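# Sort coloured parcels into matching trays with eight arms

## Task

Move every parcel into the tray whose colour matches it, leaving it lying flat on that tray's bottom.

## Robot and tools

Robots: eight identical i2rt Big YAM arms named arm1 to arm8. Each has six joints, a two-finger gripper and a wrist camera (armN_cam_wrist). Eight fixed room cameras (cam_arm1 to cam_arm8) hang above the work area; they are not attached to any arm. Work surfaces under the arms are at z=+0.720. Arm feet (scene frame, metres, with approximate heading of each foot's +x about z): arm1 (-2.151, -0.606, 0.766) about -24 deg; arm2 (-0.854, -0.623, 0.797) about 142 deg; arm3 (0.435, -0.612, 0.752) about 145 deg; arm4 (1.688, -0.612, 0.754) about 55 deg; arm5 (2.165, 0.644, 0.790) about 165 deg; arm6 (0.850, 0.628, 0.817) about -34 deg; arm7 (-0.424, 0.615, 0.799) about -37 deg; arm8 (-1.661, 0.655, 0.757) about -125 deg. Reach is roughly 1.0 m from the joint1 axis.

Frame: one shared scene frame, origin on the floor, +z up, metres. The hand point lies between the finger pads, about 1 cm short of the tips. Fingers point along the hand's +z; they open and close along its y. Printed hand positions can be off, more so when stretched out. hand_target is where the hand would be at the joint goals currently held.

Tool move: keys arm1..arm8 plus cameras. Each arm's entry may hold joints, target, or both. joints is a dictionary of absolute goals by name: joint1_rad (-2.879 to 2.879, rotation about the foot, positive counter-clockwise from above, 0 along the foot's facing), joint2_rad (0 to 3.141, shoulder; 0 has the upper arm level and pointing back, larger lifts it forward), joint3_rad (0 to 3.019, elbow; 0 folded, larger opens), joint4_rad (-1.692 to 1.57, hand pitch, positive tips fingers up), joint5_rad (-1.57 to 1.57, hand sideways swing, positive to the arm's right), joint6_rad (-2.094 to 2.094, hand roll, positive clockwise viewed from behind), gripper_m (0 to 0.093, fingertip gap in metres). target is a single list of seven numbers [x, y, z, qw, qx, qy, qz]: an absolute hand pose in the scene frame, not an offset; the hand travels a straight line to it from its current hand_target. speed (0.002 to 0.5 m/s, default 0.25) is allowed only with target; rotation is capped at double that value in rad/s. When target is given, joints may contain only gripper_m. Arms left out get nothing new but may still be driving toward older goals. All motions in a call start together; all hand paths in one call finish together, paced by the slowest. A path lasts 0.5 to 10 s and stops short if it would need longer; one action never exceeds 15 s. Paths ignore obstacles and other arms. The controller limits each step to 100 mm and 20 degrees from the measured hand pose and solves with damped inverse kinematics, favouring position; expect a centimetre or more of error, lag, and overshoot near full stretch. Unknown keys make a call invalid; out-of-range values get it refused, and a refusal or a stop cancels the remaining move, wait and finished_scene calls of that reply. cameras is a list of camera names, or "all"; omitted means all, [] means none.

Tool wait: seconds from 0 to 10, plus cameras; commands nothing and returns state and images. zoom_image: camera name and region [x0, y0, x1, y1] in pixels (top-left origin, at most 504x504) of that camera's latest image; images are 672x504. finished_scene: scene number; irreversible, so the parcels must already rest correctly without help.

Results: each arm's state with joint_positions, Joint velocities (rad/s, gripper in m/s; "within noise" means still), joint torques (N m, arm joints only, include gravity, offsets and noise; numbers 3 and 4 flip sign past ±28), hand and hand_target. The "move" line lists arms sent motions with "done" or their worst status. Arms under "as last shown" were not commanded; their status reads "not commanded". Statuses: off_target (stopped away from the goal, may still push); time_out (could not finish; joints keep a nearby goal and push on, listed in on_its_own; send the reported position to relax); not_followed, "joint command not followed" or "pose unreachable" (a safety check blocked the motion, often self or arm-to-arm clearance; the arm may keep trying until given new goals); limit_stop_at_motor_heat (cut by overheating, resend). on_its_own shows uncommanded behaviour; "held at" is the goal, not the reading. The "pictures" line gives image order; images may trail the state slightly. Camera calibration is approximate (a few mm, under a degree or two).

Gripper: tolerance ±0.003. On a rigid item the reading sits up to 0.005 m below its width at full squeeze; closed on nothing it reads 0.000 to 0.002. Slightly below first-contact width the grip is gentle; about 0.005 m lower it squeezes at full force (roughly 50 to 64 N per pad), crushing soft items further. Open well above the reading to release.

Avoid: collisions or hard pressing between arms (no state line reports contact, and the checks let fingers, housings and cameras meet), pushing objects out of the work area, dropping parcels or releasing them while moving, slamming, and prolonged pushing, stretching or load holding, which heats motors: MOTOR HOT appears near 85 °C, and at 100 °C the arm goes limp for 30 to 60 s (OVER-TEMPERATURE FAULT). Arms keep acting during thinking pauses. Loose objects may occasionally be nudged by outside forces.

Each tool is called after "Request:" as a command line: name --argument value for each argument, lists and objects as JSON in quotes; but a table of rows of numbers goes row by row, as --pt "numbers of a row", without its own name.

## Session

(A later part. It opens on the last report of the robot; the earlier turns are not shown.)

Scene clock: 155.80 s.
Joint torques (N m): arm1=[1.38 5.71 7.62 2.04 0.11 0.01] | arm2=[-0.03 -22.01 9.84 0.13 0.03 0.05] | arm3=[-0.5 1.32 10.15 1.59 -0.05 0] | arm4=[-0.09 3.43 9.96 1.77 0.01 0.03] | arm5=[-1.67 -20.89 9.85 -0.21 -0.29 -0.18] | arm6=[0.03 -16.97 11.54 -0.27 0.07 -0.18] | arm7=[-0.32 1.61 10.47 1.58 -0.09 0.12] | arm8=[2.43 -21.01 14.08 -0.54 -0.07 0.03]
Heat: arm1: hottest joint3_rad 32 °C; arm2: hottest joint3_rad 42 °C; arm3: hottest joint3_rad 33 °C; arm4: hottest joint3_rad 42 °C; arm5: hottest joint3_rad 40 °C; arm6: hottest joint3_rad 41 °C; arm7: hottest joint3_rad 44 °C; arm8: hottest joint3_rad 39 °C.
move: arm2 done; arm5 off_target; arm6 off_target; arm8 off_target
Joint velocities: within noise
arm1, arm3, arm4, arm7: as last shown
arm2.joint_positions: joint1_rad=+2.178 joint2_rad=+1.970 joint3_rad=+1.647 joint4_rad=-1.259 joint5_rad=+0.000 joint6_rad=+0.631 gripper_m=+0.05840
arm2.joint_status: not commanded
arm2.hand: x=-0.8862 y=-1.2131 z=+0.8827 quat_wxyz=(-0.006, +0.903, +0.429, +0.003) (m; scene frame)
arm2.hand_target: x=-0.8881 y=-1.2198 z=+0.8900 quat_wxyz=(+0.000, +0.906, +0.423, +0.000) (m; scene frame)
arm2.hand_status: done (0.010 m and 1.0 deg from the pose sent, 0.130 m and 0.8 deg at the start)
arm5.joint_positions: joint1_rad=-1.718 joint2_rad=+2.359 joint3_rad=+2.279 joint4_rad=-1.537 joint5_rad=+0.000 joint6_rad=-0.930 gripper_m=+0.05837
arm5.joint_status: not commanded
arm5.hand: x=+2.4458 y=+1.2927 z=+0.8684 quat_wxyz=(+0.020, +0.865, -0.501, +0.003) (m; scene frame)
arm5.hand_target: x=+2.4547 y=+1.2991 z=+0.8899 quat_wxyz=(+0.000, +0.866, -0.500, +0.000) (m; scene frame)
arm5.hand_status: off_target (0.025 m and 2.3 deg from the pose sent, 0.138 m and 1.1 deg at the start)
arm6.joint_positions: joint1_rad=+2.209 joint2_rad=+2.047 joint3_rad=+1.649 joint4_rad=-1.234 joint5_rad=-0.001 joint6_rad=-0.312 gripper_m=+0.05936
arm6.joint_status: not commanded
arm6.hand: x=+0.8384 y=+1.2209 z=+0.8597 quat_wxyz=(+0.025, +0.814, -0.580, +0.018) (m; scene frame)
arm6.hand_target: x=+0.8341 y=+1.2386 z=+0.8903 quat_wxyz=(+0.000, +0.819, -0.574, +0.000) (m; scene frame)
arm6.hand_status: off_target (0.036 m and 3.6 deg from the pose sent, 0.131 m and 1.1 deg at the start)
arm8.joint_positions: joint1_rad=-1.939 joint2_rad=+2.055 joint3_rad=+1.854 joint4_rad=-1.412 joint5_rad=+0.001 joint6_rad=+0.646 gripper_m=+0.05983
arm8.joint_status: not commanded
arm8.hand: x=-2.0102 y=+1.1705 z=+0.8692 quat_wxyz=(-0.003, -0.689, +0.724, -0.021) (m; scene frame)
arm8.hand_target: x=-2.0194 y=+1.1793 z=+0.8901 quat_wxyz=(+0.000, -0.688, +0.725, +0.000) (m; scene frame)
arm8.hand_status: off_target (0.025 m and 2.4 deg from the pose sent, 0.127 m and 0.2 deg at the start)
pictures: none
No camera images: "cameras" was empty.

Request:
move --arm2 '{"joints":{"joint2_rad":1.2,"joint3_rad":1.25,"joint4_rad":-1.57,"joint5_rad":0,"joint6_rad":0}}' --arm5 '{"joints":{"joint2_rad":1.2,"joint3_rad":1.25,"joint4_rad":-1.57,"joint5_rad":0,"joint6_rad":0}}' --arm6 '{"joints":{"joint2_rad":1.2,"joint3_rad":1.25,"joint4_rad":-1.57,"joint5_rad":0,"joint6_rad":0}}' --arm8 '{"joints":{"joint2_rad":1.2,"joint3_rad":1.25,"joint4_rad":-1.57,"joint5_rad":0,"joint6_rad":0}}' --cameras '[]'

Request:
move --arm2 '{"joints":{"joint1_rad":-2.061}}' --arm5 '{"joints":{"joint1_rad":1.51}}' --arm6 '{"joints":{"joint1_rad":-1.246}}' --arm8 '{"joints":{"joint1_rad":0.396}}' --cameras '[]'

Request:
move --arm2 '{"target":[-0.2,-0.33,0.9,0,0,1,0]}' --arm5 '{"target":[1.95,0.0,0.9,0,0.819,0.574,0]}' --arm6 '{"target":[0.66,0.0,0.9,0,0.809,0.588,0]}' --arm8 '{"target":[-1.8,0.0,0.9,0,0.809,0.588,0]}' --cameras '["arm2_cam_wrist","arm6_cam_wrist","arm8_cam_wrist","arm5_cam_wrist","cam_arm2"]'

Scene clock: 185.70 s.
Joint torques (N m): arm1=[1.38 6.01 7.54 1.95 0.1 0.02] | arm2=[-0.03 -8.64 8.58 0.39 -0.02 -0.18] | arm3=[-0.5 1.26 10.18 1.61 -0.04 0] | arm4=[-0.03 3.43 9.96 1.76 0.01 0.03] | arm5=[-1.55 -6.71 7.41 0.28 -0.12 0.07] | arm6=[-0.09 -5.95 8.92 -0.02 0.08 0] | arm7=[-0.44 1.49 10.39 1.58 -0.08 0.12] | arm8=[2.14 -7.36 9.8 -0.27 -0.11 -0.1]
Heat: arm1: hottest joint3_rad 32 °C; arm2: hottest joint3_rad 39 °C; arm3: hottest joint3_rad 33 °C; arm4: hottest joint3_rad 42 °C; arm5: hottest joint3_rad 39 °C; arm6: hottest joint3_rad 41 °C; arm7: hottest joint3_rad 45 °C; arm8: hottest joint3_rad 41 °C.
move: arm2 done; arm5 done; arm6 done; arm8 done
Joint velocities: within noise
arm1, arm3, arm4, arm7: as last shown
arm2.joint_positions: joint1_rad=+2.178 joint2_rad=+1.193 joint3_rad=+1.249 joint4_rad=-1.563 joint5_rad=+0.000 joint6_rad=+0.014 gripper_m=+0.05841
arm2.joint_status: all done
arm2.hand: x=-0.8729 y=-0.9650 z=+1.0806 quat_wxyz=(+0.021, +0.730, +0.683, -0.023) (m; scene frame)
arm2.hand_target: x=-0.8737 y=-0.9645 z=+1.0786 quat_wxyz=(+0.017, +0.727, +0.687, -0.018) (m; scene frame)
arm2.hand_status: not commanded
arm5.joint_positions: joint1_rad=-1.718 joint2_rad=+1.212 joint3_rad=+1.244 joint4_rad=-1.564 joint5_rad=+0.000 joint6_rad=-0.011 gripper_m=+0.05838
arm5.joint_status: all done
arm5.hand: x=+2.3006 y=+0.9576 z=+1.0683 quat_wxyz=(-0.020, +0.553, -0.833, -0.012) (m; scene frame)
arm5.hand_target: x=+2.3023 y=+0.9549 z=+1.0746 quat_wxyz=(-0.025, +0.545, -0.838, -0.016) (m; scene frame)
arm5.hand_status: not commanded
arm6.joint_positions: joint1_rad=+2.209 joint2_rad=+1.206 joint3_rad=+1.244 joint4_rad=-1.563 joint5_rad=-0.001 joint6_rad=-0.009 gripper_m=+0.05937
arm6.joint_status: all done
arm6.hand: x=+0.8436 y=+0.9715 z=+1.0945 quat_wxyz=(-0.016, +0.717, -0.696, -0.017) (m; scene frame)
arm6.hand_target: x=+0.8415 y=+0.9701 z=+1.0987 quat_wxyz=(-0.018, +0.717, -0.697, -0.018) (m; scene frame)
arm6.hand_status: not commanded
arm8.joint_positions: joint1_rad=-1.939 joint2_rad=+1.199 joint3_rad=+1.253 joint4_rad=-1.565 joint5_rad=+0.001 joint6_rad=+0.008 gripper_m=+0.05983
arm8.joint_status: all done
arm8.hand: x=-1.8536 y=+0.9401 z=+1.0403 quat_wxyz=(+0.014, -0.881, +0.471, +0.026) (m; scene frame)
arm8.hand_target: x=-1.8539 y=+0.9378 z=+1.0389 quat_wxyz=(+0.011, -0.884, +0.466, +0.022) (m; scene frame)
arm8.hand_status: not commanded
pictures: none
No camera images: "cameras" was empty.

Scene clock: 189.33 s.
Joint torques (N m): arm1=[0.85 5.48 7.57 1.94 0.1 0.03] | arm2=[0.62 -9 8.58 0.39 -0.07 -0.19] | arm3=[-0.62 1.2 10.18 1.62 -0.05 0] | arm4=[-0.09 3.43 9.96 1.77 0.01 0.03] | arm5=[-1.26 -6.77 7.28 0.12 -0.07 0.03] | arm6=[-0.21 -5.95 8.92 -0.01 -0.02 -0.03] | arm7=[-0.32 1.67 10.44 1.57 -0.08 0.12] | arm8=[1.49 -7.36 9.83 -0.24 -0.04 -0.1]
Heat: arm1: hottest joint3_rad 32 °C; arm2: hottest joint3_rad 39 °C; arm3: hottest joint3_rad 33 °C; arm4: hottest joint3_rad 42 °C; arm5: hottest joint3_rad 40 °C; arm6: hottest joint3_rad 41 °C; arm7: hottest joint3_rad 45 °C; arm8: hottest joint3_rad 41 °C.
move: arm2 done; arm5 done; arm6 done; arm8 done
Joint velocities: within noise
arm1, arm3, arm4, arm7: as last shown
arm2.joint_positions: joint1_rad=-2.065 joint2_rad=+1.196 joint3_rad=+1.249 joint4_rad=-1.563 joint5_rad=+0.002 joint6_rad=+0.013 gripper_m=+0.05841
arm2.joint_status: all done
arm2.hand: x=-0.5401 y=-0.4856 z=+1.0799 quat_wxyz=(-0.030, +0.200, -0.979, -0.006) (m; scene frame)
arm2.hand_target: x=-0.5417 y=-0.4842 z=+1.0791 quat_wxyz=(-0.025, +0.208, -0.978, -0.006) (m; scene frame)
arm2.hand_status: not commanded
arm5.joint_positions: joint1_rad=+1.515 joint2_rad=+1.212 joint3_rad=+1.244 joint4_rad=-1.564 joint5_rad=-0.001 joint6_rad=-0.009 gripper_m=+0.05837
arm5.joint_status: all done
arm5.hand: x=+2.0565 y=+0.3159 z=+1.0634 quat_wxyz=(+0.011, +0.807, +0.590, -0.012) (m; scene frame)
arm5.hand_target: x=+2.0551 y=+0.3182 z=+1.0697 quat_wxyz=(+0.014, +0.811, +0.585, -0.018) (m; scene frame)
arm5.hand_status: not commanded
arm6.joint_positions: joint1_rad=-1.251 joint2_rad=+1.206 joint3_rad=+1.244 joint4_rad=-1.563 joint5_rad=+0.002 joint6_rad=-0.007 gripper_m=+0.05949
arm6.joint_status: all done
arm6.hand: x=+0.7490 y=+0.3004 z=+1.0945 quat_wxyz=(-0.013, -0.802, -0.597, +0.019) (m; scene frame)
arm6.hand_target: x=+0.7512 y=+0.3011 z=+1.0987 quat_wxyz=(-0.015, -0.802, -0.596, +0.020) (m; scene frame)
arm6.hand_status: not commanded
arm8.joint_positions: joint1_rad=+0.400 joint2_rad=+1.199 joint3_rad=+1.253 joint4_rad=-1.565 joint5_rad=-0.002 joint6_rad=+0.006 gripper_m=+0.05983
arm8.joint_status: all done
arm8.hand: x=-1.7316 y=+0.3192 z=+1.0409 quat_wxyz=(-0.020, -0.778, -0.628, +0.023) (m; scene frame)
arm8.hand_target: x=-1.7328 y=+0.3213 z=+1.0395 quat_wxyz=(-0.016, -0.777, -0.629, +0.020) (m; scene frame)
arm8.hand_status: not commanded
pictures: none
No camera images: "cameras" was empty.

Scene clock: 192.13 s.
Joint torques (N m): arm1=[1.32 5.83 7.61 1.94 0.1 0.02] | arm2=[0.97 -25.82 12.19 0.09 0.01 0.08] | arm3=[-0.73 1.26 10.19 1.65 -0.05 0] | arm4=[-0.03 3.43 9.96 1.77 0.01 0.03] | arm5=[-0.91 -19.02 10.26 -0.08 -0.05 0.05] | arm6=[-0.32 -15.79 12.46 -0.21 -0.02 0] | arm7=[-0.21 1.55 10.45 1.59 -0.09 0.11] | arm8=[1.73 -20.19 14.82 -0.64 -0.01 0.03]
Heat: arm1: hottest joint3_rad 32 °C; arm2: hottest joint3_rad 39 °C; arm3: hottest joint3_rad 33 °C; arm4: hottest joint3_rad 42 °C; arm5: hottest joint3_rad 40 °C; arm6: hottest joint3_rad 41 °C; arm7: hottest joint3_rad 45 °C; arm8: hottest joint3_rad 41 °C.
move: arm2 off_target; arm5 off_target; arm6 off_target; arm8 off_target
Joint velocities: within noise
arm1.joint_positions: joint1_rad=+0.458 joint2_rad=+0.456 joint3_rad=+1.438 joint4_rad=-1.139 joint5_rad=+0.063 joint6_rad=-0.074 gripper_m=+0.09396
arm1.joint_status: not commanded
arm1.hand: x=-1.9866 y=-0.6052 z=+1.4040 quat_wxyz=(-0.650, +0.024, -0.759, +0.041) (m; scene frame)
arm1.hand_target: x=-1.9921 y=-0.6053 z=+1.4119 quat_wxyz=(-0.658, +0.023, -0.752, +0.041) (m; scene frame)
arm1.hand_status: not commanded
arm2.joint_positions: joint1_rad=-2.065 joint2_rad=+2.320 joint3_rad=+2.272 joint4_rad=-1.541 joint5_rad=+0.002 joint6_rad=+0.408 gripper_m=+0.05841
arm2.joint_status: not commanded
arm2.hand: x=-0.2075 y=-0.3386 z=+0.8949 quat_wxyz=(+0.008, +0.004, -1.000, +0.004) (m; scene frame)
arm2.hand_target: x=-0.2005 y=-0.3302 z=+0.9001 quat_wxyz=(-0.001, +0.000, -1.000, +0.000) (m; scene frame)
arm2.hand_status: off_target (0.013 m and 1.1 deg from the pose sent, 0.415 m and 23.3 deg at the start)
arm3.joint_positions: joint1_rad=+0.288 joint2_rad=+0.566 joint3_rad=+1.355 joint4_rad=-1.309 joint5_rad=+0.227 joint6_rad=-0.408 gripper_m=+0.09396
arm3.joint_status: not commanded
arm3.hand: x=+0.2384 y=-0.5089 z=+1.2929 quat_wxyz=(-0.272, +0.862, -0.018, -0.428) (m; scene frame)
arm3.hand_target: x=+0.2407 y=-0.5098 z=+1.3061 quat_wxyz=(-0.276, +0.854, -0.020, -0.440) (m; scene frame)
arm3.hand_status: not commanded
arm4.joint_positions: joint1_rad=-0.202 joint2_rad=+0.526 joint3_rad=+1.372 joint4_rad=-1.530 joint5_rad=+0.176 joint6_rad=+0.279 gripper_m=+0.09396
arm4.joint_status: not commanded
arm4.hand: x=+1.8391 y=-0.5129 z=+1.2624 quat_wxyz=(-0.405, +0.175, -0.887, -0.138) (m; scene frame)
arm4.hand_target: x=+1.8372 y=-0.5146 z=+1.2716 quat_wxyz=(-0.414, +0.173, -0.882, -0.143) (m; scene frame)
arm4.hand_status: not commanded
arm5.joint_positions: joint1_rad=+1.515 joint2_rad=+2.187 joint3_rad=+2.026 joint4_rad=-1.445 joint5_rad=-0.001 joint6_rad=+0.018 gripper_m=+0.05838
arm5.joint_status: not commanded
arm5.hand: x=+1.9572 y=+0.0121 z=+0.8791 quat_wxyz=(-0.011, +0.815, +0.580, +0.018) (m; scene frame)
arm5.hand_target: x=+1.9503 y=+0.0010 z=+0.9002 quat_wxyz=(+0.000, +0.819, +0.574, +0.000) (m; scene frame)
arm5.hand_status: off_target (0.025 m and 2.5 deg from the pose sent, 0.371 m and 2.9 deg at the start)
arm6.joint_positions: joint1_rad=-1.251 joint2_rad=+2.130 joint3_rad=+1.861 joint4_rad=-1.338 joint5_rad=+0.001 joint6_rad=+0.011 gripper_m=+0.05949
arm6.joint_status: not commanded
arm6.hand: x=+0.6621 y=+0.0170 z=+0.8856 quat_wxyz=(+0.011, -0.807, -0.590, -0.014) (m; scene frame)
arm6.hand_target: x=+0.6603 y=+0.0010 z=+0.9003 quat_wxyz=(+0.000, -0.809, -0.588, +0.000) (m; scene frame)
arm6.hand_status: off_target (0.022 m and 2.1 deg from the pose sent, 0.369 m and 2.9 deg at the start)
arm7.joint_positions: joint1_rad=-0.316 joint2_rad=+0.535 joint3_rad=+1.368 joint4_rad=-1.177 joint5_rad=-0.073 joint6_rad=-0.126 gripper_m=+0.09396
arm7.joint_status: not commanded
arm7.hand: x=-0.2873 y=+0.4416 z=+1.3804 quat_wxyz=(-0.508, -0.311, -0.757, +0.270) (m; scene frame)
arm7.hand_target: x=-0.2897 y=+0.4449 z=+1.3917 quat_wxyz=(-0.517, -0.307, -0.750, +0.275) (m; scene frame)
arm7.hand_status: not commanded
arm8.joint_positions: joint1_rad=+0.400 joint2_rad=+2.141 joint3_rad=+2.049 joint4_rad=-1.506 joint5_rad=-0.002 joint6_rad=+0.098 gripper_m=+0.05983
arm8.joint_status: not commanded
arm8.hand: x=-1.7958 y=+0.0124 z=+0.8895 quat_wxyz=(+0.008, -0.806, -0.592, -0.011) (m; scene frame)
arm8.hand_target: x=-1.7999 y=+0.0007 z=+0.9001 quat_wxyz=(-0.001, -0.809, -0.588, +0.000) (m; scene frame)
arm8.hand_status: off_target (0.017 m and 1.6 deg from the pose sent, 0.356 m and 6.8 deg at the start)
pictures: arm2_cam_wrist, arm5_cam_wrist, arm6_cam_wrist, arm8_cam_wrist, cam_arm2
camera_calibration:
arm2_cam_wrist: T_world_to_cam=[[0.00211868, -0.999792, 0.0202846, -0.357471], [-0.802314, 0.0104084, 0.596811, -0.692593], [-0.596898, -0.0175391, -0.802126, 0.708567], [0, 0, 0, 1]] pos_world=[-0.131978, -0.33776, 0.988958]
arm5_cam_wrist: T_world_to_cam=[[-0.940985, 0.33842, 0.004363, 1.83484], [0.272028, 0.748583, 0.604669, -1.06542], [0.201366, 0.570171, -0.796465, 0.423314], [0, 0, 0, 1]] pos_world=[1.93114, -0.0647542, 0.973375]
arm6_cam_wrist: T_world_to_cam=[[-0.954849, 0.296987, 0.00789604, 0.618748], [0.241204, 0.759434, 0.604218, -0.701916], [0.173449, 0.578842, -0.79678, 0.705263], [0, 0, 0, 1]] pos_world=[0.637789, -0.0589373, 0.981164]
arm8_cam_wrist: T_world_to_cam=[[-0.952279, 0.305084, -0.0093836, -1.70459], [0.23562, 0.754304, 0.612788, -0.12706], [0.19403, 0.581334, -0.790192, 1.16466], [0, 0, 0, 1]] pos_world=[-1.81929, -0.0611724, 0.982171]

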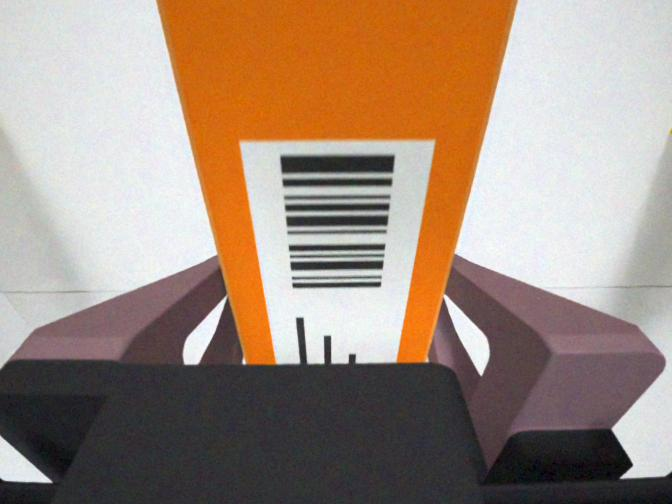

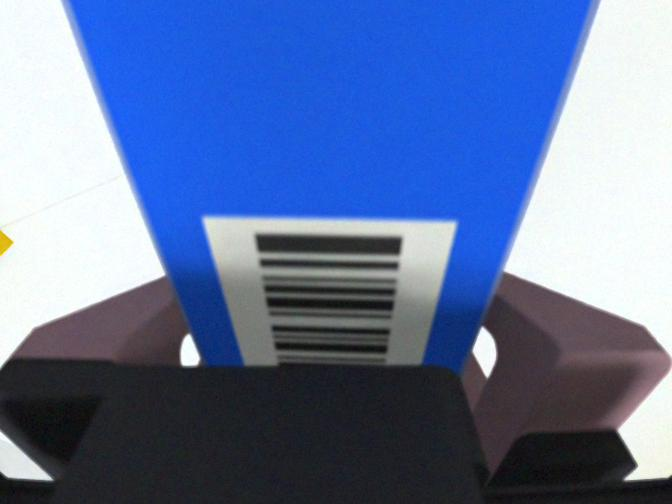

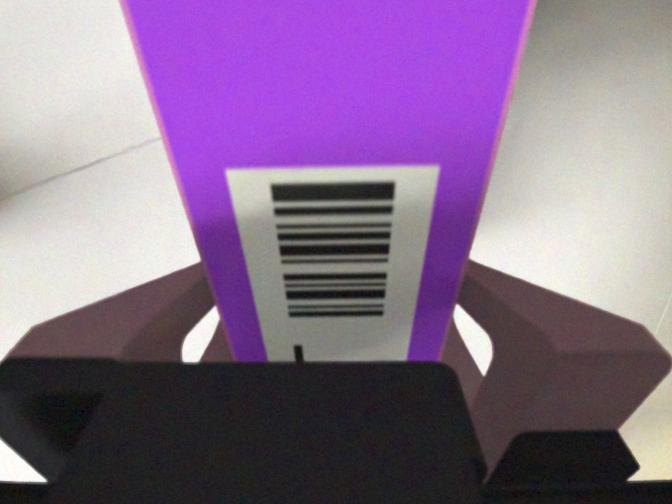

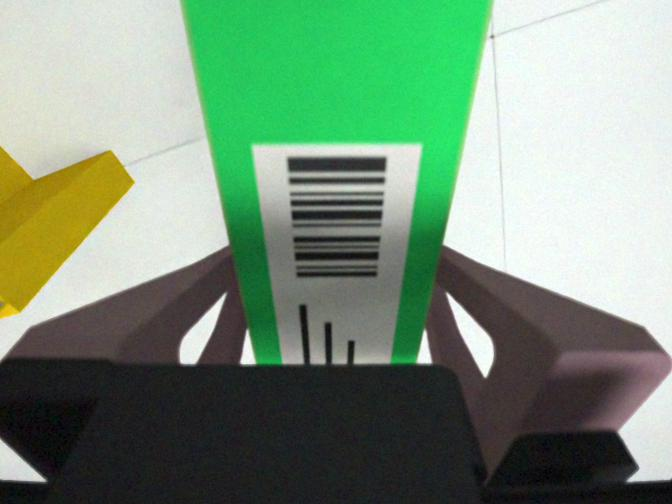

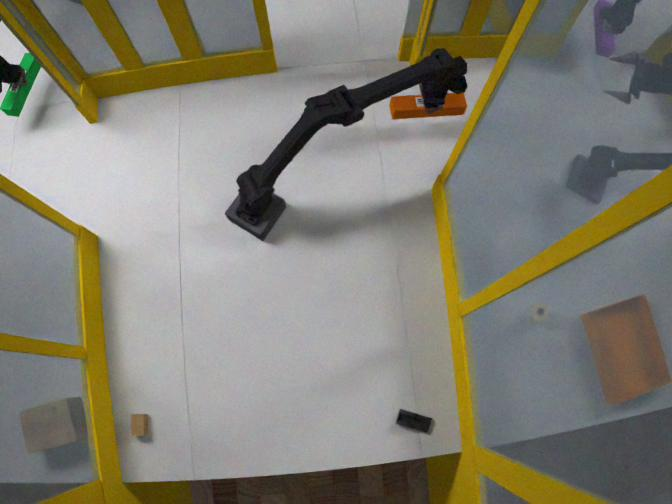

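Request:
move --arm2 '{"target":[-0.2,-0.33,0.757,0,0,1,0],"speed":0.1}' --arm5 '{"target":[1.95,0.0,0.757,0,0.819,0.574,0],"speed":0.1}' --arm6 '{"target":[0.66,0.0,0.757,0,0.809,0.588,0],"speed":0.1}' --arm8 '{"target":[-1.8,0.0,0.757,0,0.809,0.588,0],"speed":0.1}' --cameras '[]'

Request:
move --arm2 '{"joints":{"gripper_m":0.093}}' --arm5 '{"joints":{"gripper_m":0.093}}' --arm6 '{"joints":{"gripper_m":0.093}}' --arm8 '{"joints":{"gripper_m":0.093}}' --cameras '[]'

Request:
move --arm2 '{"target":[-0.21,-0.335,0.9,0,0,1,0],"speed":0.2}' --arm5 '{"target":[1.95,0.01,0.9,0,0.819,0.574,0],"speed":0.2}' --arm6 '{"target":[0.66,0.01,0.9,0,0.809,0.588,0],"speed":0.2}' --arm8 '{"target":[-1.8,0.01,0.9,0,0.809,0.588,0],"speed":0.2}' --cameras '["arm2_cam_wrist","arm6_cam_wrist","arm8_cam_wrist","arm5_cam_wrist"]'

Request:
move --arm2 '{"joints":{"joint2_rad":1.0,"joint3_rad":1.1,"joint4_rad":-1.57,"joint5_rad":0,"joint6_rad":0}}' --arm5 '{"joints":{"joint2_rad":1.0,"joint3_rad":1.1,"joint4_rad":-1.57,"joint5_rad":0,"joint6_rad":0}}' --arm6 '{"joints":{"joint2_rad":1.0,"joint3_rad":1.1,"joint4_rad":-1.57,"joint5_rad":0,"joint6_rad":0}}' --arm8 '{"joints":{"joint2_rad":1.0,"joint3_rad":1.1,"joint4_rad":-1.57,"joint5_rad":0,"joint6_rad":0}}' --arm1 '{"joints":{"joint1_rad":1.47,"joint2_rad":1.0,"joint3_rad":1.1,"joint4_rad":-1.57,"joint5_rad":0,"joint6_rad":0,"gripper_m":0.093}}' --arm3 '{"joints":{"joint1_rad":0.193,"joint2_rad":1.0,"joint3_rad":1.1,"joint4_rad":-1.57,"joint5_rad":0,"joint6_rad":0,"gripper_m":0.093}}' --arm4 '{"joints":{"joint1_rad":0.215,"joint2_rad":1.0,"joint3_rad":1.1,"joint4_rad":-1.57,"joint5_rad":0,"joint6_rad":0,"gripper_m":0.093}}' --cameras '[]'

Request:
move --arm1 '{"target":[-1.8,0.0,0.9,0,-0.588,0.809,0]}' --arm3 '{"target":[-0.2,-0.33,0.9,0,1,0,0]}' --arm4 '{"target":[1.95,0.0,0.9,0,-0.574,0.819,0]}' --cameras '["arm1_cam_wrist","arm3_cam_wrist","arm4_cam_wrist"]'

Scene clock: 224.00 s.
Joint torques (N m): arm1=[1.08 5.54 7.5 2 0.1 0.02] | arm2=[0.79 -26.93 8.18 0.87 -0.01 0.07] | arm3=[-0.62 1.2 10.21 1.63 -0.04 0] | arm4=[-0.03 3.43 9.96 1.77 0.01 0.03] | arm5=[-0.85 -19.25 6.5 0.55 -0.09 0.03] | arm6=[-0.26 -16.32 7.73 0.55 0 0] | arm7=[-0.38 1.49 10.45 1.58 -0.09 0.11] | arm8=[1.61 -21.3 9.39 0.28 -0.01 0.03]
Heat: arm1: hottest joint3_rad 32 °C; arm2: hottest joint3_rad 44 °C; arm3: hottest joint3_rad 33 °C; arm4: hottest joint3_rad 42 °C; arm5: hottest joint3_rad 40 °C; arm6: hottest joint3_rad 42 °C; arm7: hottest joint3_rad 45 °C; arm8: hottest joint3_rad 43 °C.
move: arm2 off_target; arm5 done; arm6 done; arm8 done
Joint velocities: within noise
arm1, arm3, arm4, arm7: as last shown
arm2.joint_positions: joint1_rad=-2.065 joint2_rad=+2.419 joint3_rad=+2.112 joint4_rad=-1.262 joint5_rad=+0.002 joint6_rad=+0.409 gripper_m=+0.05841
arm2.joint_status: not commanded
arm2.hand: x=-0.1994 y=-0.3350 z=+0.7664 quat_wxyz=(-0.001, +0.003, -1.000, +0.000) (m; scene frame)
arm2.hand_target: x=-0.2002 y=-0.3300 z=+0.7571 quat_wxyz=(+0.000, +0.000, -1.000, +0.000) (m; scene frame)
arm2.hand_status: off_target (0.011 m and 0.4 deg from the pose sent, 0.138 m and 1.1 deg at the start)
arm5.joint_positions: joint1_rad=+1.515 joint2_rad=+2.306 joint3_rad=+1.896 joint4_rad=-1.175 joint5_rad=-0.001 joint6_rad=+0.018 gripper_m=+0.05838
arm5.joint_status: not commanded
arm5.hand: x=+1.9550 y=+0.0046 z=+0.7534 quat_wxyz=(-0.005, +0.815, +0.579, +0.009) (m; scene frame)
arm5.hand_target: x=+1.9500 y=+0.0001 z=+0.7572 quat_wxyz=(+0.000, +0.819, +0.574, +0.000) (m; scene frame)
arm5.hand_status: done (0.008 m and 1.4 deg from the pose sent, 0.123 m and 2.5 deg at the start)
arm6.joint_positions: joint1_rad=-1.251 joint2_rad=+2.280 joint3_rad=+1.777 joint4_rad=-1.077 joint5_rad=+0.001 joint6_rad=+0.011 gripper_m=+0.05949
arm6.joint_status: not commanded
arm6.hand: x=+0.6583 y=+0.0047 z=+0.7609 quat_wxyz=(+0.003, -0.808, -0.590, -0.003) (m; scene frame)
arm6.hand_target: x=+0.6600 y=+0.0000 z=+0.7572 quat_wxyz=(+0.000, -0.809, -0.588, +0.000) (m; scene frame)
arm6.hand_status: done (0.006 m and 0.6 deg from the pose sent, 0.130 m and 2.1 deg at the start)
arm8.joint_positions: joint1_rad=+0.400 joint2_rad=+2.238 joint3_rad=+1.886 joint4_rad=-1.217 joint5_rad=-0.002 joint6_rad=+0.098 gripper_m=+0.05983
arm8.joint_status: not commanded
arm8.hand: x=-1.7982 y=+0.0008 z=+0.7666 quat_wxyz=(-0.002, -0.806, -0.592, +0.001) (m; scene frame)
arm8.hand_target: x=-1.8000 y=+0.0001 z=+0.7571 quat_wxyz=(+0.000, -0.809, -0.588, +0.000) (m; scene frame)
arm8.hand_status: done (0.010 m and 0.6 deg from the pose sent, 0.133 m and 1.7 deg at the start)
pictures: none
No camera images: "cameras" was empty.

Scene clock: 224.63 s.
Joint torques (N m): arm1=[1.14 5.42 7.54 1.89 0.09 -0.02] | arm2=[0.91 -26.7 8.28 0.87 0 0.07] | arm3=[-0.67 1.2 10.21 1.63 -0.04 0.01] | arm4=[-0.03 3.43 9.96 1.77 0.01 0.03] | arm5=[-1.14 -19.6 6.6 0.72 -0.07 0.03] | arm6=[-0.26 -16.38 7.73 0.54 0 0] | arm7=[-0.38 1.61 10.47 1.58 -0.09 0.12] | arm8=[1.79 -21.36 9.36 0.21 0 0.02]
Heat: arm1: hottest joint3_rad 32 °C; arm2: hottest joint3_rad 44 °C; arm3: hottest joint3_rad 33 °C; arm4: hottest joint3_rad 42 °C; arm5: hottest joint3_rad 40 °C; arm6: hottest joint3_rad 42 °C; arm7: hottest joint3_rad 45 °C; arm8: hottest joint3_rad 43 °C.
move: arm2 done; arm5 done; arm6 done; arm8 done
Joint velocities: within noise
arm1, arm3, arm4, arm7: as last shown
arm2.joint_positions: joint1_rad=-2.065 joint2_rad=+2.419 joint3_rad=+2.112 joint4_rad=-1.262 joint5_rad=+0.002 joint6_rad=+0.409 gripper_m=+0.09282
arm2.joint_status: all done
arm2.hand: x=-0.1994 y=-0.3350 z=+0.7664 quat_wxyz=(-0.001, +0.003, -1.000, +0.000) (m; scene frame)
arm2.hand_target: x=-0.2002 y=-0.3301 z=+0.7571 quat_wxyz=(+0.000, +0.000, -1.000, +0.000) (m; scene frame)
arm2.hand_status: not commanded
arm5.joint_positions: joint1_rad=+1.515 joint2_rad=+2.306 joint3_rad=+1.896 joint4_rad=-1.175 joint5_rad=+0.000 joint6_rad=+0.018 gripper_m=+0.09278
arm5.joint_status: all done
arm5.hand: x=+1.9549 y=+0.0047 z=+0.7534 quat_wxyz=(-0.005, +0.815, +0.579, +0.009) (m; scene frame)
arm5.hand_target: x=+1.9500 y=+0.0001 z=+0.7572 quat_wxyz=(+0.000, +0.819, +0.574, +0.000) (m; scene frame)
arm5.hand_status: not commanded
arm6.joint_positions: joint1_rad=-1.251 joint2_rad=+2.280 joint3_rad=+1.777 joint4_rad=-1.077 joint5_rad=+0.001 joint6_rad=+0.012 gripper_m=+0.09279
arm6.joint_status: all done
arm6.hand: x=+0.6583 y=+0.0047 z=+0.7609 quat_wxyz=(+0.003, -0.808, -0.590, -0.003) (m; scene frame)
arm6.hand_target: x=+0.6600 y=+0.0000 z=+0.7572 quat_wxyz=(+0.000, -0.809, -0.588, +0.000) (m; scene frame)
arm6.hand_status: not commanded
arm8.joint_positions: joint1_rad=+0.400 joint2_rad=+2.238 joint3_rad=+1.886 joint4_rad=-1.217 joint5_rad=-0.002 joint6_rad=+0.098 gripper_m=+0.09283
arm8.joint_status: all done
arm8.hand: x=-1.7982 y=+0.0008 z=+0.7666 quat_wxyz=(-0.002, -0.806, -0.592, +0.001) (m; scene frame)
arm8.hand_target: x=-1.8000 y=+0.0001 z=+0.7571 quat_wxyz=(+0.000, -0.809, -0.588, +0.000) (m; scene frame)
arm8.hand_status: not commanded
pictures: none
No camera images: "cameras" was empty.

Scene clock: 226.17 s.
Joint torques (N m): arm1=[1.2 5.54 7.56 2.02 0.11 0.01] | arm2=[0.73 -25.58 11.67 0.03 -0.01 0.06] | arm3=[-0.67 1.2 10.19 1.57 -0.05 0.01] | arm4=[-0.03 3.43 9.95 1.77 0.01 0.03] | arm5=[-1.49 -18.67 9.74 -0.14 -0.07 -0.03] | arm6=[-0.62 -17.61 11.71 -0.23 0 -0.05] | arm7=[-0.38 1.67 10.47 1.62 -0.07 0.12] | arm8=[1.49 -20.48 14.16 -0.46 -0.03 0]
Heat: arm1: hottest joint3_rad 32 °C; arm2: hottest joint3_rad 43 °C; arm3: hottest joint3_rad 33 °C; arm4: hottest joint3_rad 42 °C; arm5: hottest joint3_rad 40 °C; arm6: hottest joint3_rad 41 °C; arm7: hottest joint3_rad 45 °C; arm8: hottest joint3_rad 43 °C.
move: arm2 off_target; arm5 off_target; arm6 off_target; arm8 off_target
Joint velocities: within noise
arm1, arm3, arm4, arm7: as last shown
arm2.joint_positions: joint1_rad=-2.065 joint2_rad=+2.281 joint3_rad=+2.198 joint4_rad=-1.506 joint5_rad=+0.002 joint6_rad=+0.409 gripper_m=+0.09292
arm2.joint_status: not commanded
arm2.hand: x=-0.2165 y=-0.3427 z=+0.8937 quat_wxyz=(+0.008, +0.003, -1.000, +0.004) (m; scene frame)
arm2.hand_target: x=-0.2104 y=-0.3351 z=+0.9000 quat_wxyz=(+0.000, +0.000, -1.000, +0.000) (m; scene frame)
arm2.hand_status: off_target (0.012 m and 1.1 deg from the pose sent, 0.134 m and 0.4 deg at the start)
arm5.joint_positions: joint1_rad=+1.515 joint2_rad=+2.154 joint3_rad=+1.981 joint4_rad=-1.424 joint5_rad=+0.000 joint6_rad=+0.018 gripper_m=+0.09288
arm5.joint_status: not commanded
arm5.hand: x=+1.9592 y=+0.0194 z=+0.8834 quat_wxyz=(-0.009, +0.815, +0.579, +0.014) (m; scene frame)
arm5.hand_target: x=+1.9501 y=+0.0108 z=+0.9002 quat_wxyz=(+0.000, +0.819, +0.574, +0.000) (m; scene frame)
arm5.hand_status: off_target (0.021 m and 2.0 deg from the pose sent, 0.147 m and 1.4 deg at the start)
arm6.joint_positions: joint1_rad=-1.251 joint2_rad=+2.128 joint3_rad=+1.821 joint4_rad=-1.319 joint5_rad=+0.001 joint6_rad=+0.012 gripper_m=+0.09289
arm6.joint_status: not commanded
arm6.hand: x=+0.6649 y=+0.0260 z=+0.8719 quat_wxyz=(+0.017, -0.807, -0.589, -0.022) (m; scene frame)
arm6.hand_target: x=+0.6603 y=+0.0113 z=+0.9003 quat_wxyz=(+0.000, -0.809, -0.588, +0.000) (m; scene frame)
arm6.hand_status: off_target (0.033 m and 3.2 deg from the pose sent, 0.139 m and 0.6 deg at the start)
arm8.joint_positions: joint1_rad=+0.400 joint2_rad=+2.115 joint3_rad=+2.001 joint4_rad=-1.485 joint5_rad=-0.002 joint6_rad=+0.098 gripper_m=+0.09293
arm8.joint_status: not commanded
arm8.hand: x=-1.7942 y=+0.0205 z=+0.8881 quat_wxyz=(+0.008, -0.806, -0.592, -0.011) (m; scene frame)
arm8.hand_target: x=-1.7999 y=+0.0107 z=+0.9000 quat_wxyz=(+0.000, -0.809, -0.588, +0.000) (m; scene frame)
arm8.hand_status: off_target (0.017 m and 1.6 deg from the pose sent, 0.134 m and 0.6 deg at the start)
pictures: arm2_cam_wrist, arm5_cam_wrist, arm6_cam_wrist, arm8_cam_wrist
camera_calibration:
arm2_cam_wrist: T_world_to_cam=[[0.00133714, -0.999795, 0.020186, -0.361557], [-0.803026, 0.0109562, 0.595843, -0.698181], [-0.595942, -0.0170066, -0.802847, 0.703197], [0, 0, 0, 1]] pos_world=[-0.141109, -0.341875, 0.987864]
arm5_cam_wrist: T_world_to_cam=[[-0.940713, 0.339174, 0.00450746, 1.83361], [0.27447, 0.753312, 0.597652, -1.07269], [0.199313, 0.563456, -0.801743, 0.430928], [0, 0, 0, 1]] pos_world=[1.93343, -0.0566504, 0.978325]
arm6_cam_wrist: T_world_to_cam=[[-0.954667, 0.297569, 0.00801174, 0.61858], [0.23824, 0.747637, 0.619903, -0.712525], [0.178474, 0.59371, -0.784637, 0.674318], [0, 0, 0, 1]] pos_world=[0.639942, -0.051709, 0.965836]
arm8_cam_wrist: T_world_to_cam=[[-0.952163, 0.305447, -0.00937327, -1.70526], [0.235914, 0.754212, 0.612788, -0.132138], [0.194244, 0.581262, -0.790192, 1.1589], [0, 0, 0, 1]] pos_world=[-1.81762, -0.0530952, 0.98074]

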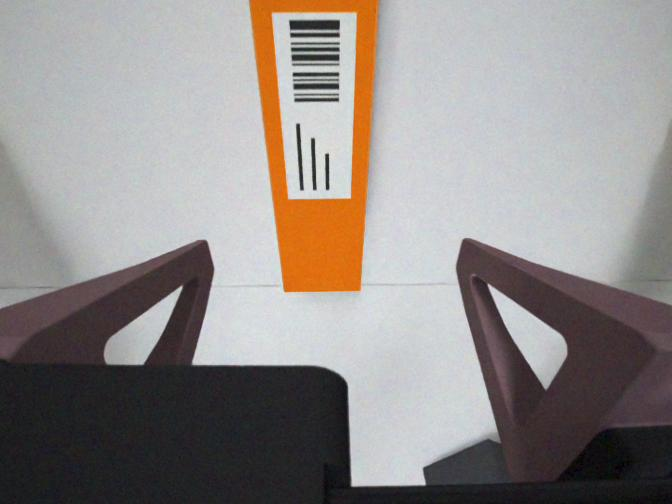

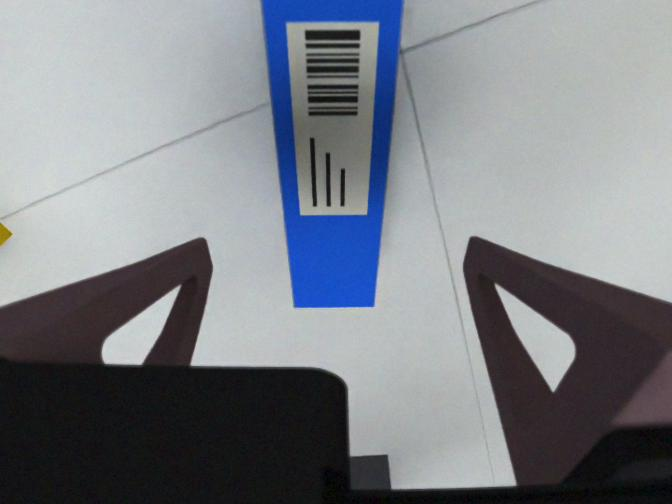

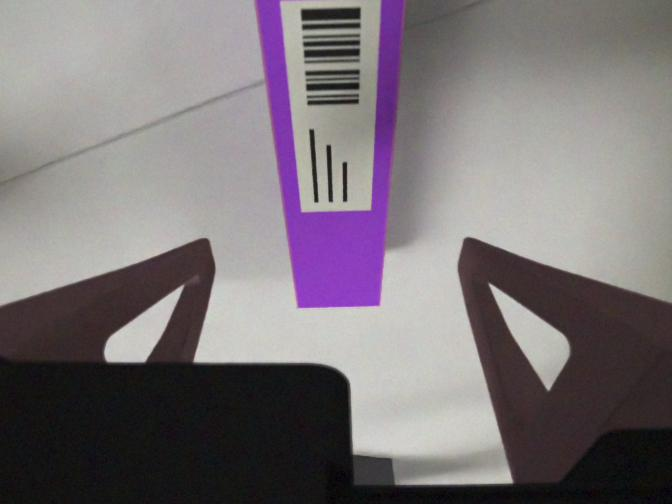

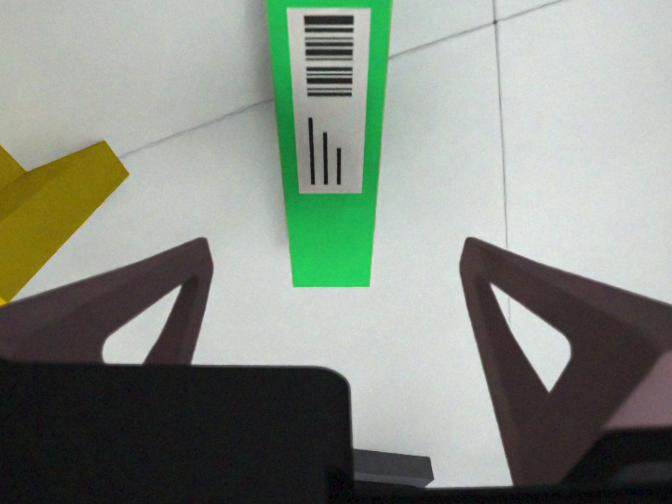

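Scene clock: 227.97 s.
Joint torques (N m): arm1=[2.02 -4.13 9.44 -0.03 0.05 0.07] | arm2=[0.73 -6.71 8.24 0.57 -0.08 -0.2] | arm3=[-1.73 -7.47 10.91 -0.14 -0.26 0.16] | arm4=[1.14 -4.42 11.18 -0.03 -0.13 -0.04] | arm5=[-1.79 -3.6 7.13 0.2 -0.12 -0.15] | arm6=[-0.62 -4.01 8.79 0.13 0 -0.17] | arm7=[-0.32 1.79 10.43 1.58 -0.1 0.12] | arm8=[1.55 -5.25 9.61 -0.16 -0.03 -0.1]
Heat: arm1: hottest joint3_rad 33 °C; arm2: hottest joint3_rad 43 °C; arm3: hottest joint3_rad 33 °C; arm4: hottest joint3_rad 42 °C; arm5: hottest joint3_rad 40 °C; arm6: hottest joint3_rad 41 °C; arm7: hottest joint3_rad 45 °C; arm8: hottest joint3_rad 43 °C.
move: arm1 done; arm2 done; arm3 done; arm4 done; arm5 done; arm6 done; arm8 done
Joint velocities: within noise
arm1.joint_positions: joint1_rad=+1.457 joint2_rad=+0.999 joint3_rad=+1.092 joint4_rad=-1.558 joint5_rad=+0.001 joint6_rad=-0.008 gripper_m=+0.09314
arm1.joint_status: all done
arm1.hand: x=-2.0082 y=-0.3627 z=+1.0409 quat_wxyz=(-0.046, +0.497, -0.866, -0.020) (m; scene frame)
arm1.hand_target: x=-2.0121 y=-0.3619 z=+1.0433 quat_wxyz=(-0.042, +0.499, -0.865, -0.020) (m; scene frame)
arm1.hand_status: not commanded
arm2.joint_positions: joint1_rad=-2.065 joint2_rad=+1.007 joint3_rad=+1.104 joint4_rad=-1.566 joint5_rad=+0.002 joint6_rad=+0.014 gripper_m=+0.09292
arm2.joint_status: all done
arm2.hand: x=-0.5958 y=-0.5102 z=+1.0766 quat_wxyz=(-0.050, +0.199, -0.979, -0.010) (m; scene frame)
arm2.hand_target: x=-0.5993 y=-0.5095 z=+1.0768 quat_wxyz=(-0.049, +0.209, -0.977, -0.011) (m; scene frame)
arm2.hand_status: not commanded
arm3.joint_positions: joint1_rad=+0.207 joint2_rad=+1.011 joint3_rad=+1.082 joint4_rad=-1.559 joint5_rad=+0.004 joint6_rad=-0.016 gripper_m=+0.09306
arm3.joint_status: all done
arm3.hand: x=+0.1770 y=-0.5024 z=+1.0203 quat_wxyz=(-0.014, +0.980, -0.192, -0.038) (m; scene frame)
arm3.hand_target: x=+0.1788 y=-0.4998 z=+1.0303 quat_wxyz=(-0.014, +0.977, -0.207, -0.047) (m; scene frame)
arm3.hand_status: not commanded
arm4.joint_positions: joint1_rad=+0.202 joint2_rad=+1.005 joint3_rad=+1.091 joint4_rad=-1.559 joint5_rad=+0.002 joint6_rad=+0.009 gripper_m=+0.09312
arm4.joint_status: all done
arm4.hand: x=+1.8051 y=-0.3525 z=+1.0244 quat_wxyz=(-0.033, +0.541, -0.840, -0.025) (m; scene frame)
arm4.hand_target: x=+1.8010 y=-0.3523 z=+1.0292 quat_wxyz=(-0.034, +0.550, -0.834, -0.027) (m; scene frame)
arm4.hand_status: not commanded
arm5.joint_positions: joint1_rad=+1.515 joint2_rad=+1.009 joint3_rad=+1.097 joint4_rad=-1.563 joint5_rad=+0.000 joint6_rad=+0.010 gripper_m=+0.09288
arm5.joint_status: all done
arm5.hand: x=+2.0756 y=+0.3752 z=+1.0644 quat_wxyz=(+0.027, +0.812, +0.582, -0.035) (m; scene frame)
arm5.hand_target: x=+2.0740 y=+0.3780 z=+1.0677 quat_wxyz=(+0.028, +0.811, +0.583, -0.038) (m; scene frame)
arm5.hand_status: not commanded
arm6.joint_positions: joint1_rad=-1.251 joint2_rad=+1.012 joint3_rad=+1.097 joint4_rad=-1.565 joint5_rad=+0.001 joint6_rad=+0.009 gripper_m=+0.09289
arm6.joint_status: all done
arm6.hand: x=+0.7673 y=+0.3595 z=+1.0925 quat_wxyz=(-0.027, -0.806, -0.590, +0.037) (m; scene frame)
arm6.hand_target: x=+0.7680 y=+0.3616 z=+1.0965 quat_wxyz=(-0.030, -0.803, -0.594, +0.041) (m; scene frame)
arm6.hand_status: not commanded
arm7: as last shown
arm8.joint_positions: joint1_rad=+0.400 joint2_rad=+1.012 joint3_rad=+1.106 joint4_rad=-1.565 joint5_rad=-0.002 joint6_rad=+0.008 gripper_m=+0.09293
arm8.joint_status: all done
arm8.hand: x=-1.7193 y=+0.3784 z=+1.0365 quat_wxyz=(-0.032, -0.778, -0.627, +0.038) (m; scene frame)
arm8.hand_target: x=-1.7201 y=+0.3826 z=+1.0372 quat_wxyz=(-0.032, -0.777, -0.628, +0.040) (m; scene frame)
arm8.hand_status: not commanded
pictures: none
No camera images: "cameras" was empty.

Scene clock: 230.90 s.
Joint torques (N m): arm1=[1.96 -19.55 12.53 -0.2 -0.02 -0.06] | arm2=[0.73 -6.71 8.24 0.58 -0.08 -0.2] | arm3=[-2.08 -23.71 14.26 -0.47 -0.31 -0.21] | arm4=[1.44 -16.5 14.65 -0.23 0.01 -0.04] | arm5=[-1.55 -4.01 7.28 0.23 -0.1 -0.14] | arm6=[-0.62 -4.01 8.73 0.16 0.01 -0.18] | arm7=[-0.32 1.49 10.5 1.61 -0.09 0.12] | arm8=[1.44 -5.3 9.59 -0.14 -0.04 -0.1]
Heat: arm1: hottest joint3_rad 33 °C; arm2: hottest joint3_rad 43 °C; arm3: hottest joint3_rad 34 °C; arm4: hottest joint3_rad 43 °C; arm5: hottest joint3_rad 40 °C; arm6: hottest joint3_rad 41 °C; arm7: hottest joint3_rad 45 °C; arm8: hottest joint3_rad 42 °C.
move: arm1 off_target; arm3 off_target; arm4 off_target
Joint velocities: within noise
arm1.joint_positions: joint1_rad=+1.457 joint2_rad=+2.232 joint3_rad=+2.222 joint4_rad=-1.564 joint5_rad=-0.005 joint6_rad=-0.206 gripper_m=+0.09314
arm1.joint_status: not commanded
arm1.hand: x=-1.7995 y=-0.0124 z=+0.8992 quat_wxyz=(+0.004, +0.581, -0.814, +0.003) (m; scene frame)
arm1.hand_target: x=-1.8005 y=-0.0004 z=+0.9001 quat_wxyz=(-0.001, +0.588, -0.809, +0.000) (m; scene frame)
arm1.hand_status: off_target (0.012 m and 1.1 deg from the pose sent, 0.441 m and 13.6 deg at the start)
arm2, arm5, arm6, arm7, arm8: as last shown
arm3.joint_positions: joint1_rad=+0.205 joint2_rad=+2.228 joint3_rad=+2.215 joint4_rad=-1.585 joint5_rad=-0.003 joint6_rad=-0.404 gripper_m=+0.09306
arm3.joint_status: not commanded
arm3.hand: x=-0.1922 y=-0.3432 z=+0.8877 quat_wxyz=(+0.004, +1.000, -0.001, +0.015) (m; scene frame)
arm3.hand_target: x=-0.1991 y=-0.3304 z=+0.9001 quat_wxyz=(-0.001, +1.000, +0.000, -0.001) (m; scene frame)
arm3.hand_status: off_target (0.020 m and 1.7 deg from the pose sent, 0.432 m and 22.7 deg at the start)
arm4.joint_positions: joint1_rad=+0.204 joint2_rad=+2.089 joint3_rad=+2.021 joint4_rad=-1.501 joint5_rad=+0.005 joint6_rad=-0.044 gripper_m=+0.09312
arm4.joint_status: not commanded
arm4.hand: x=+1.9527 y=-0.0157 z=+0.8985 quat_wxyz=(+0.006, +0.565, -0.825, +0.002) (m; scene frame)
arm4.hand_target: x=+1.9495 y=-0.0006 z=+0.9000 quat_wxyz=(-0.001, +0.574, -0.819, -0.001) (m; scene frame)
arm4.hand_status: off_target (0.016 m and 1.5 deg from the pose sent, 0.401 m and 6.5 deg at the start)
pictures: arm1_cam_wrist, arm3_cam_wrist, arm4_cam_wrist
camera_calibration:
arm1_cam_wrist: T_world_to_cam=[[0.940545, -0.339649, -0.00360826, 1.69261], [-0.273968, -0.764858, 0.583039, -1.02211], [-0.200789, -0.547386, -0.812436, 0.489024], [0, 0, 0, 1]] pos_world=[-1.77381, 0.0608105, 0.999338]
arm3_cam_wrist: T_world_to_cam=[[0.00700188, 0.999973, 0.00224546, 0.341379], [0.795662, -0.0069314, 0.605701, -0.381341], [0.605701, -0.00245442, -0.795689, 0.945915], [0, 0, 0, 1]] pos_world=[-0.271913, -0.341691, 0.982867]
arm4_cam_wrist: T_world_to_cam=[[0.936936, -0.349393, 0.00874992, -1.84551], [-0.286817, -0.754344, 0.59051, 0.0224467], [-0.199719, -0.555779, -0.806983, 1.23122], [0, 0, 0, 1]] pos_world=[1.98146, 0.0564128, 0.996469]

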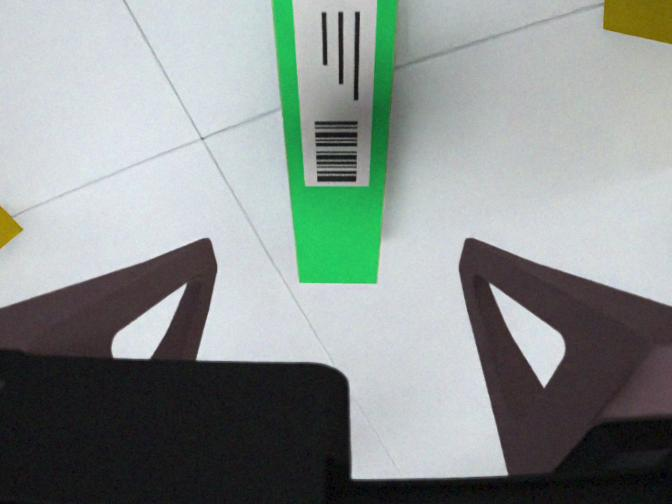

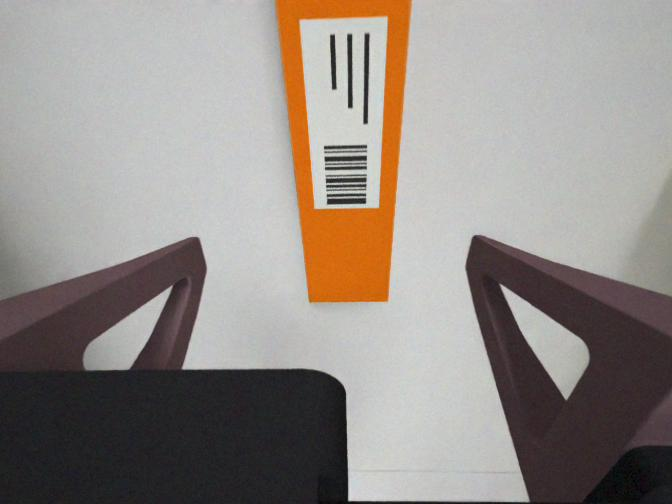

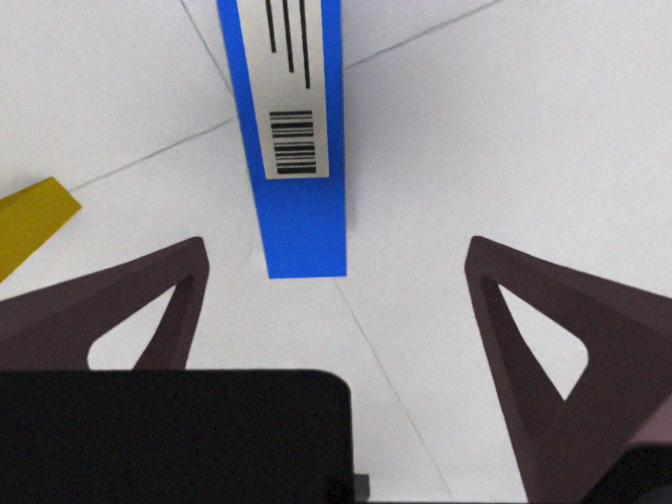

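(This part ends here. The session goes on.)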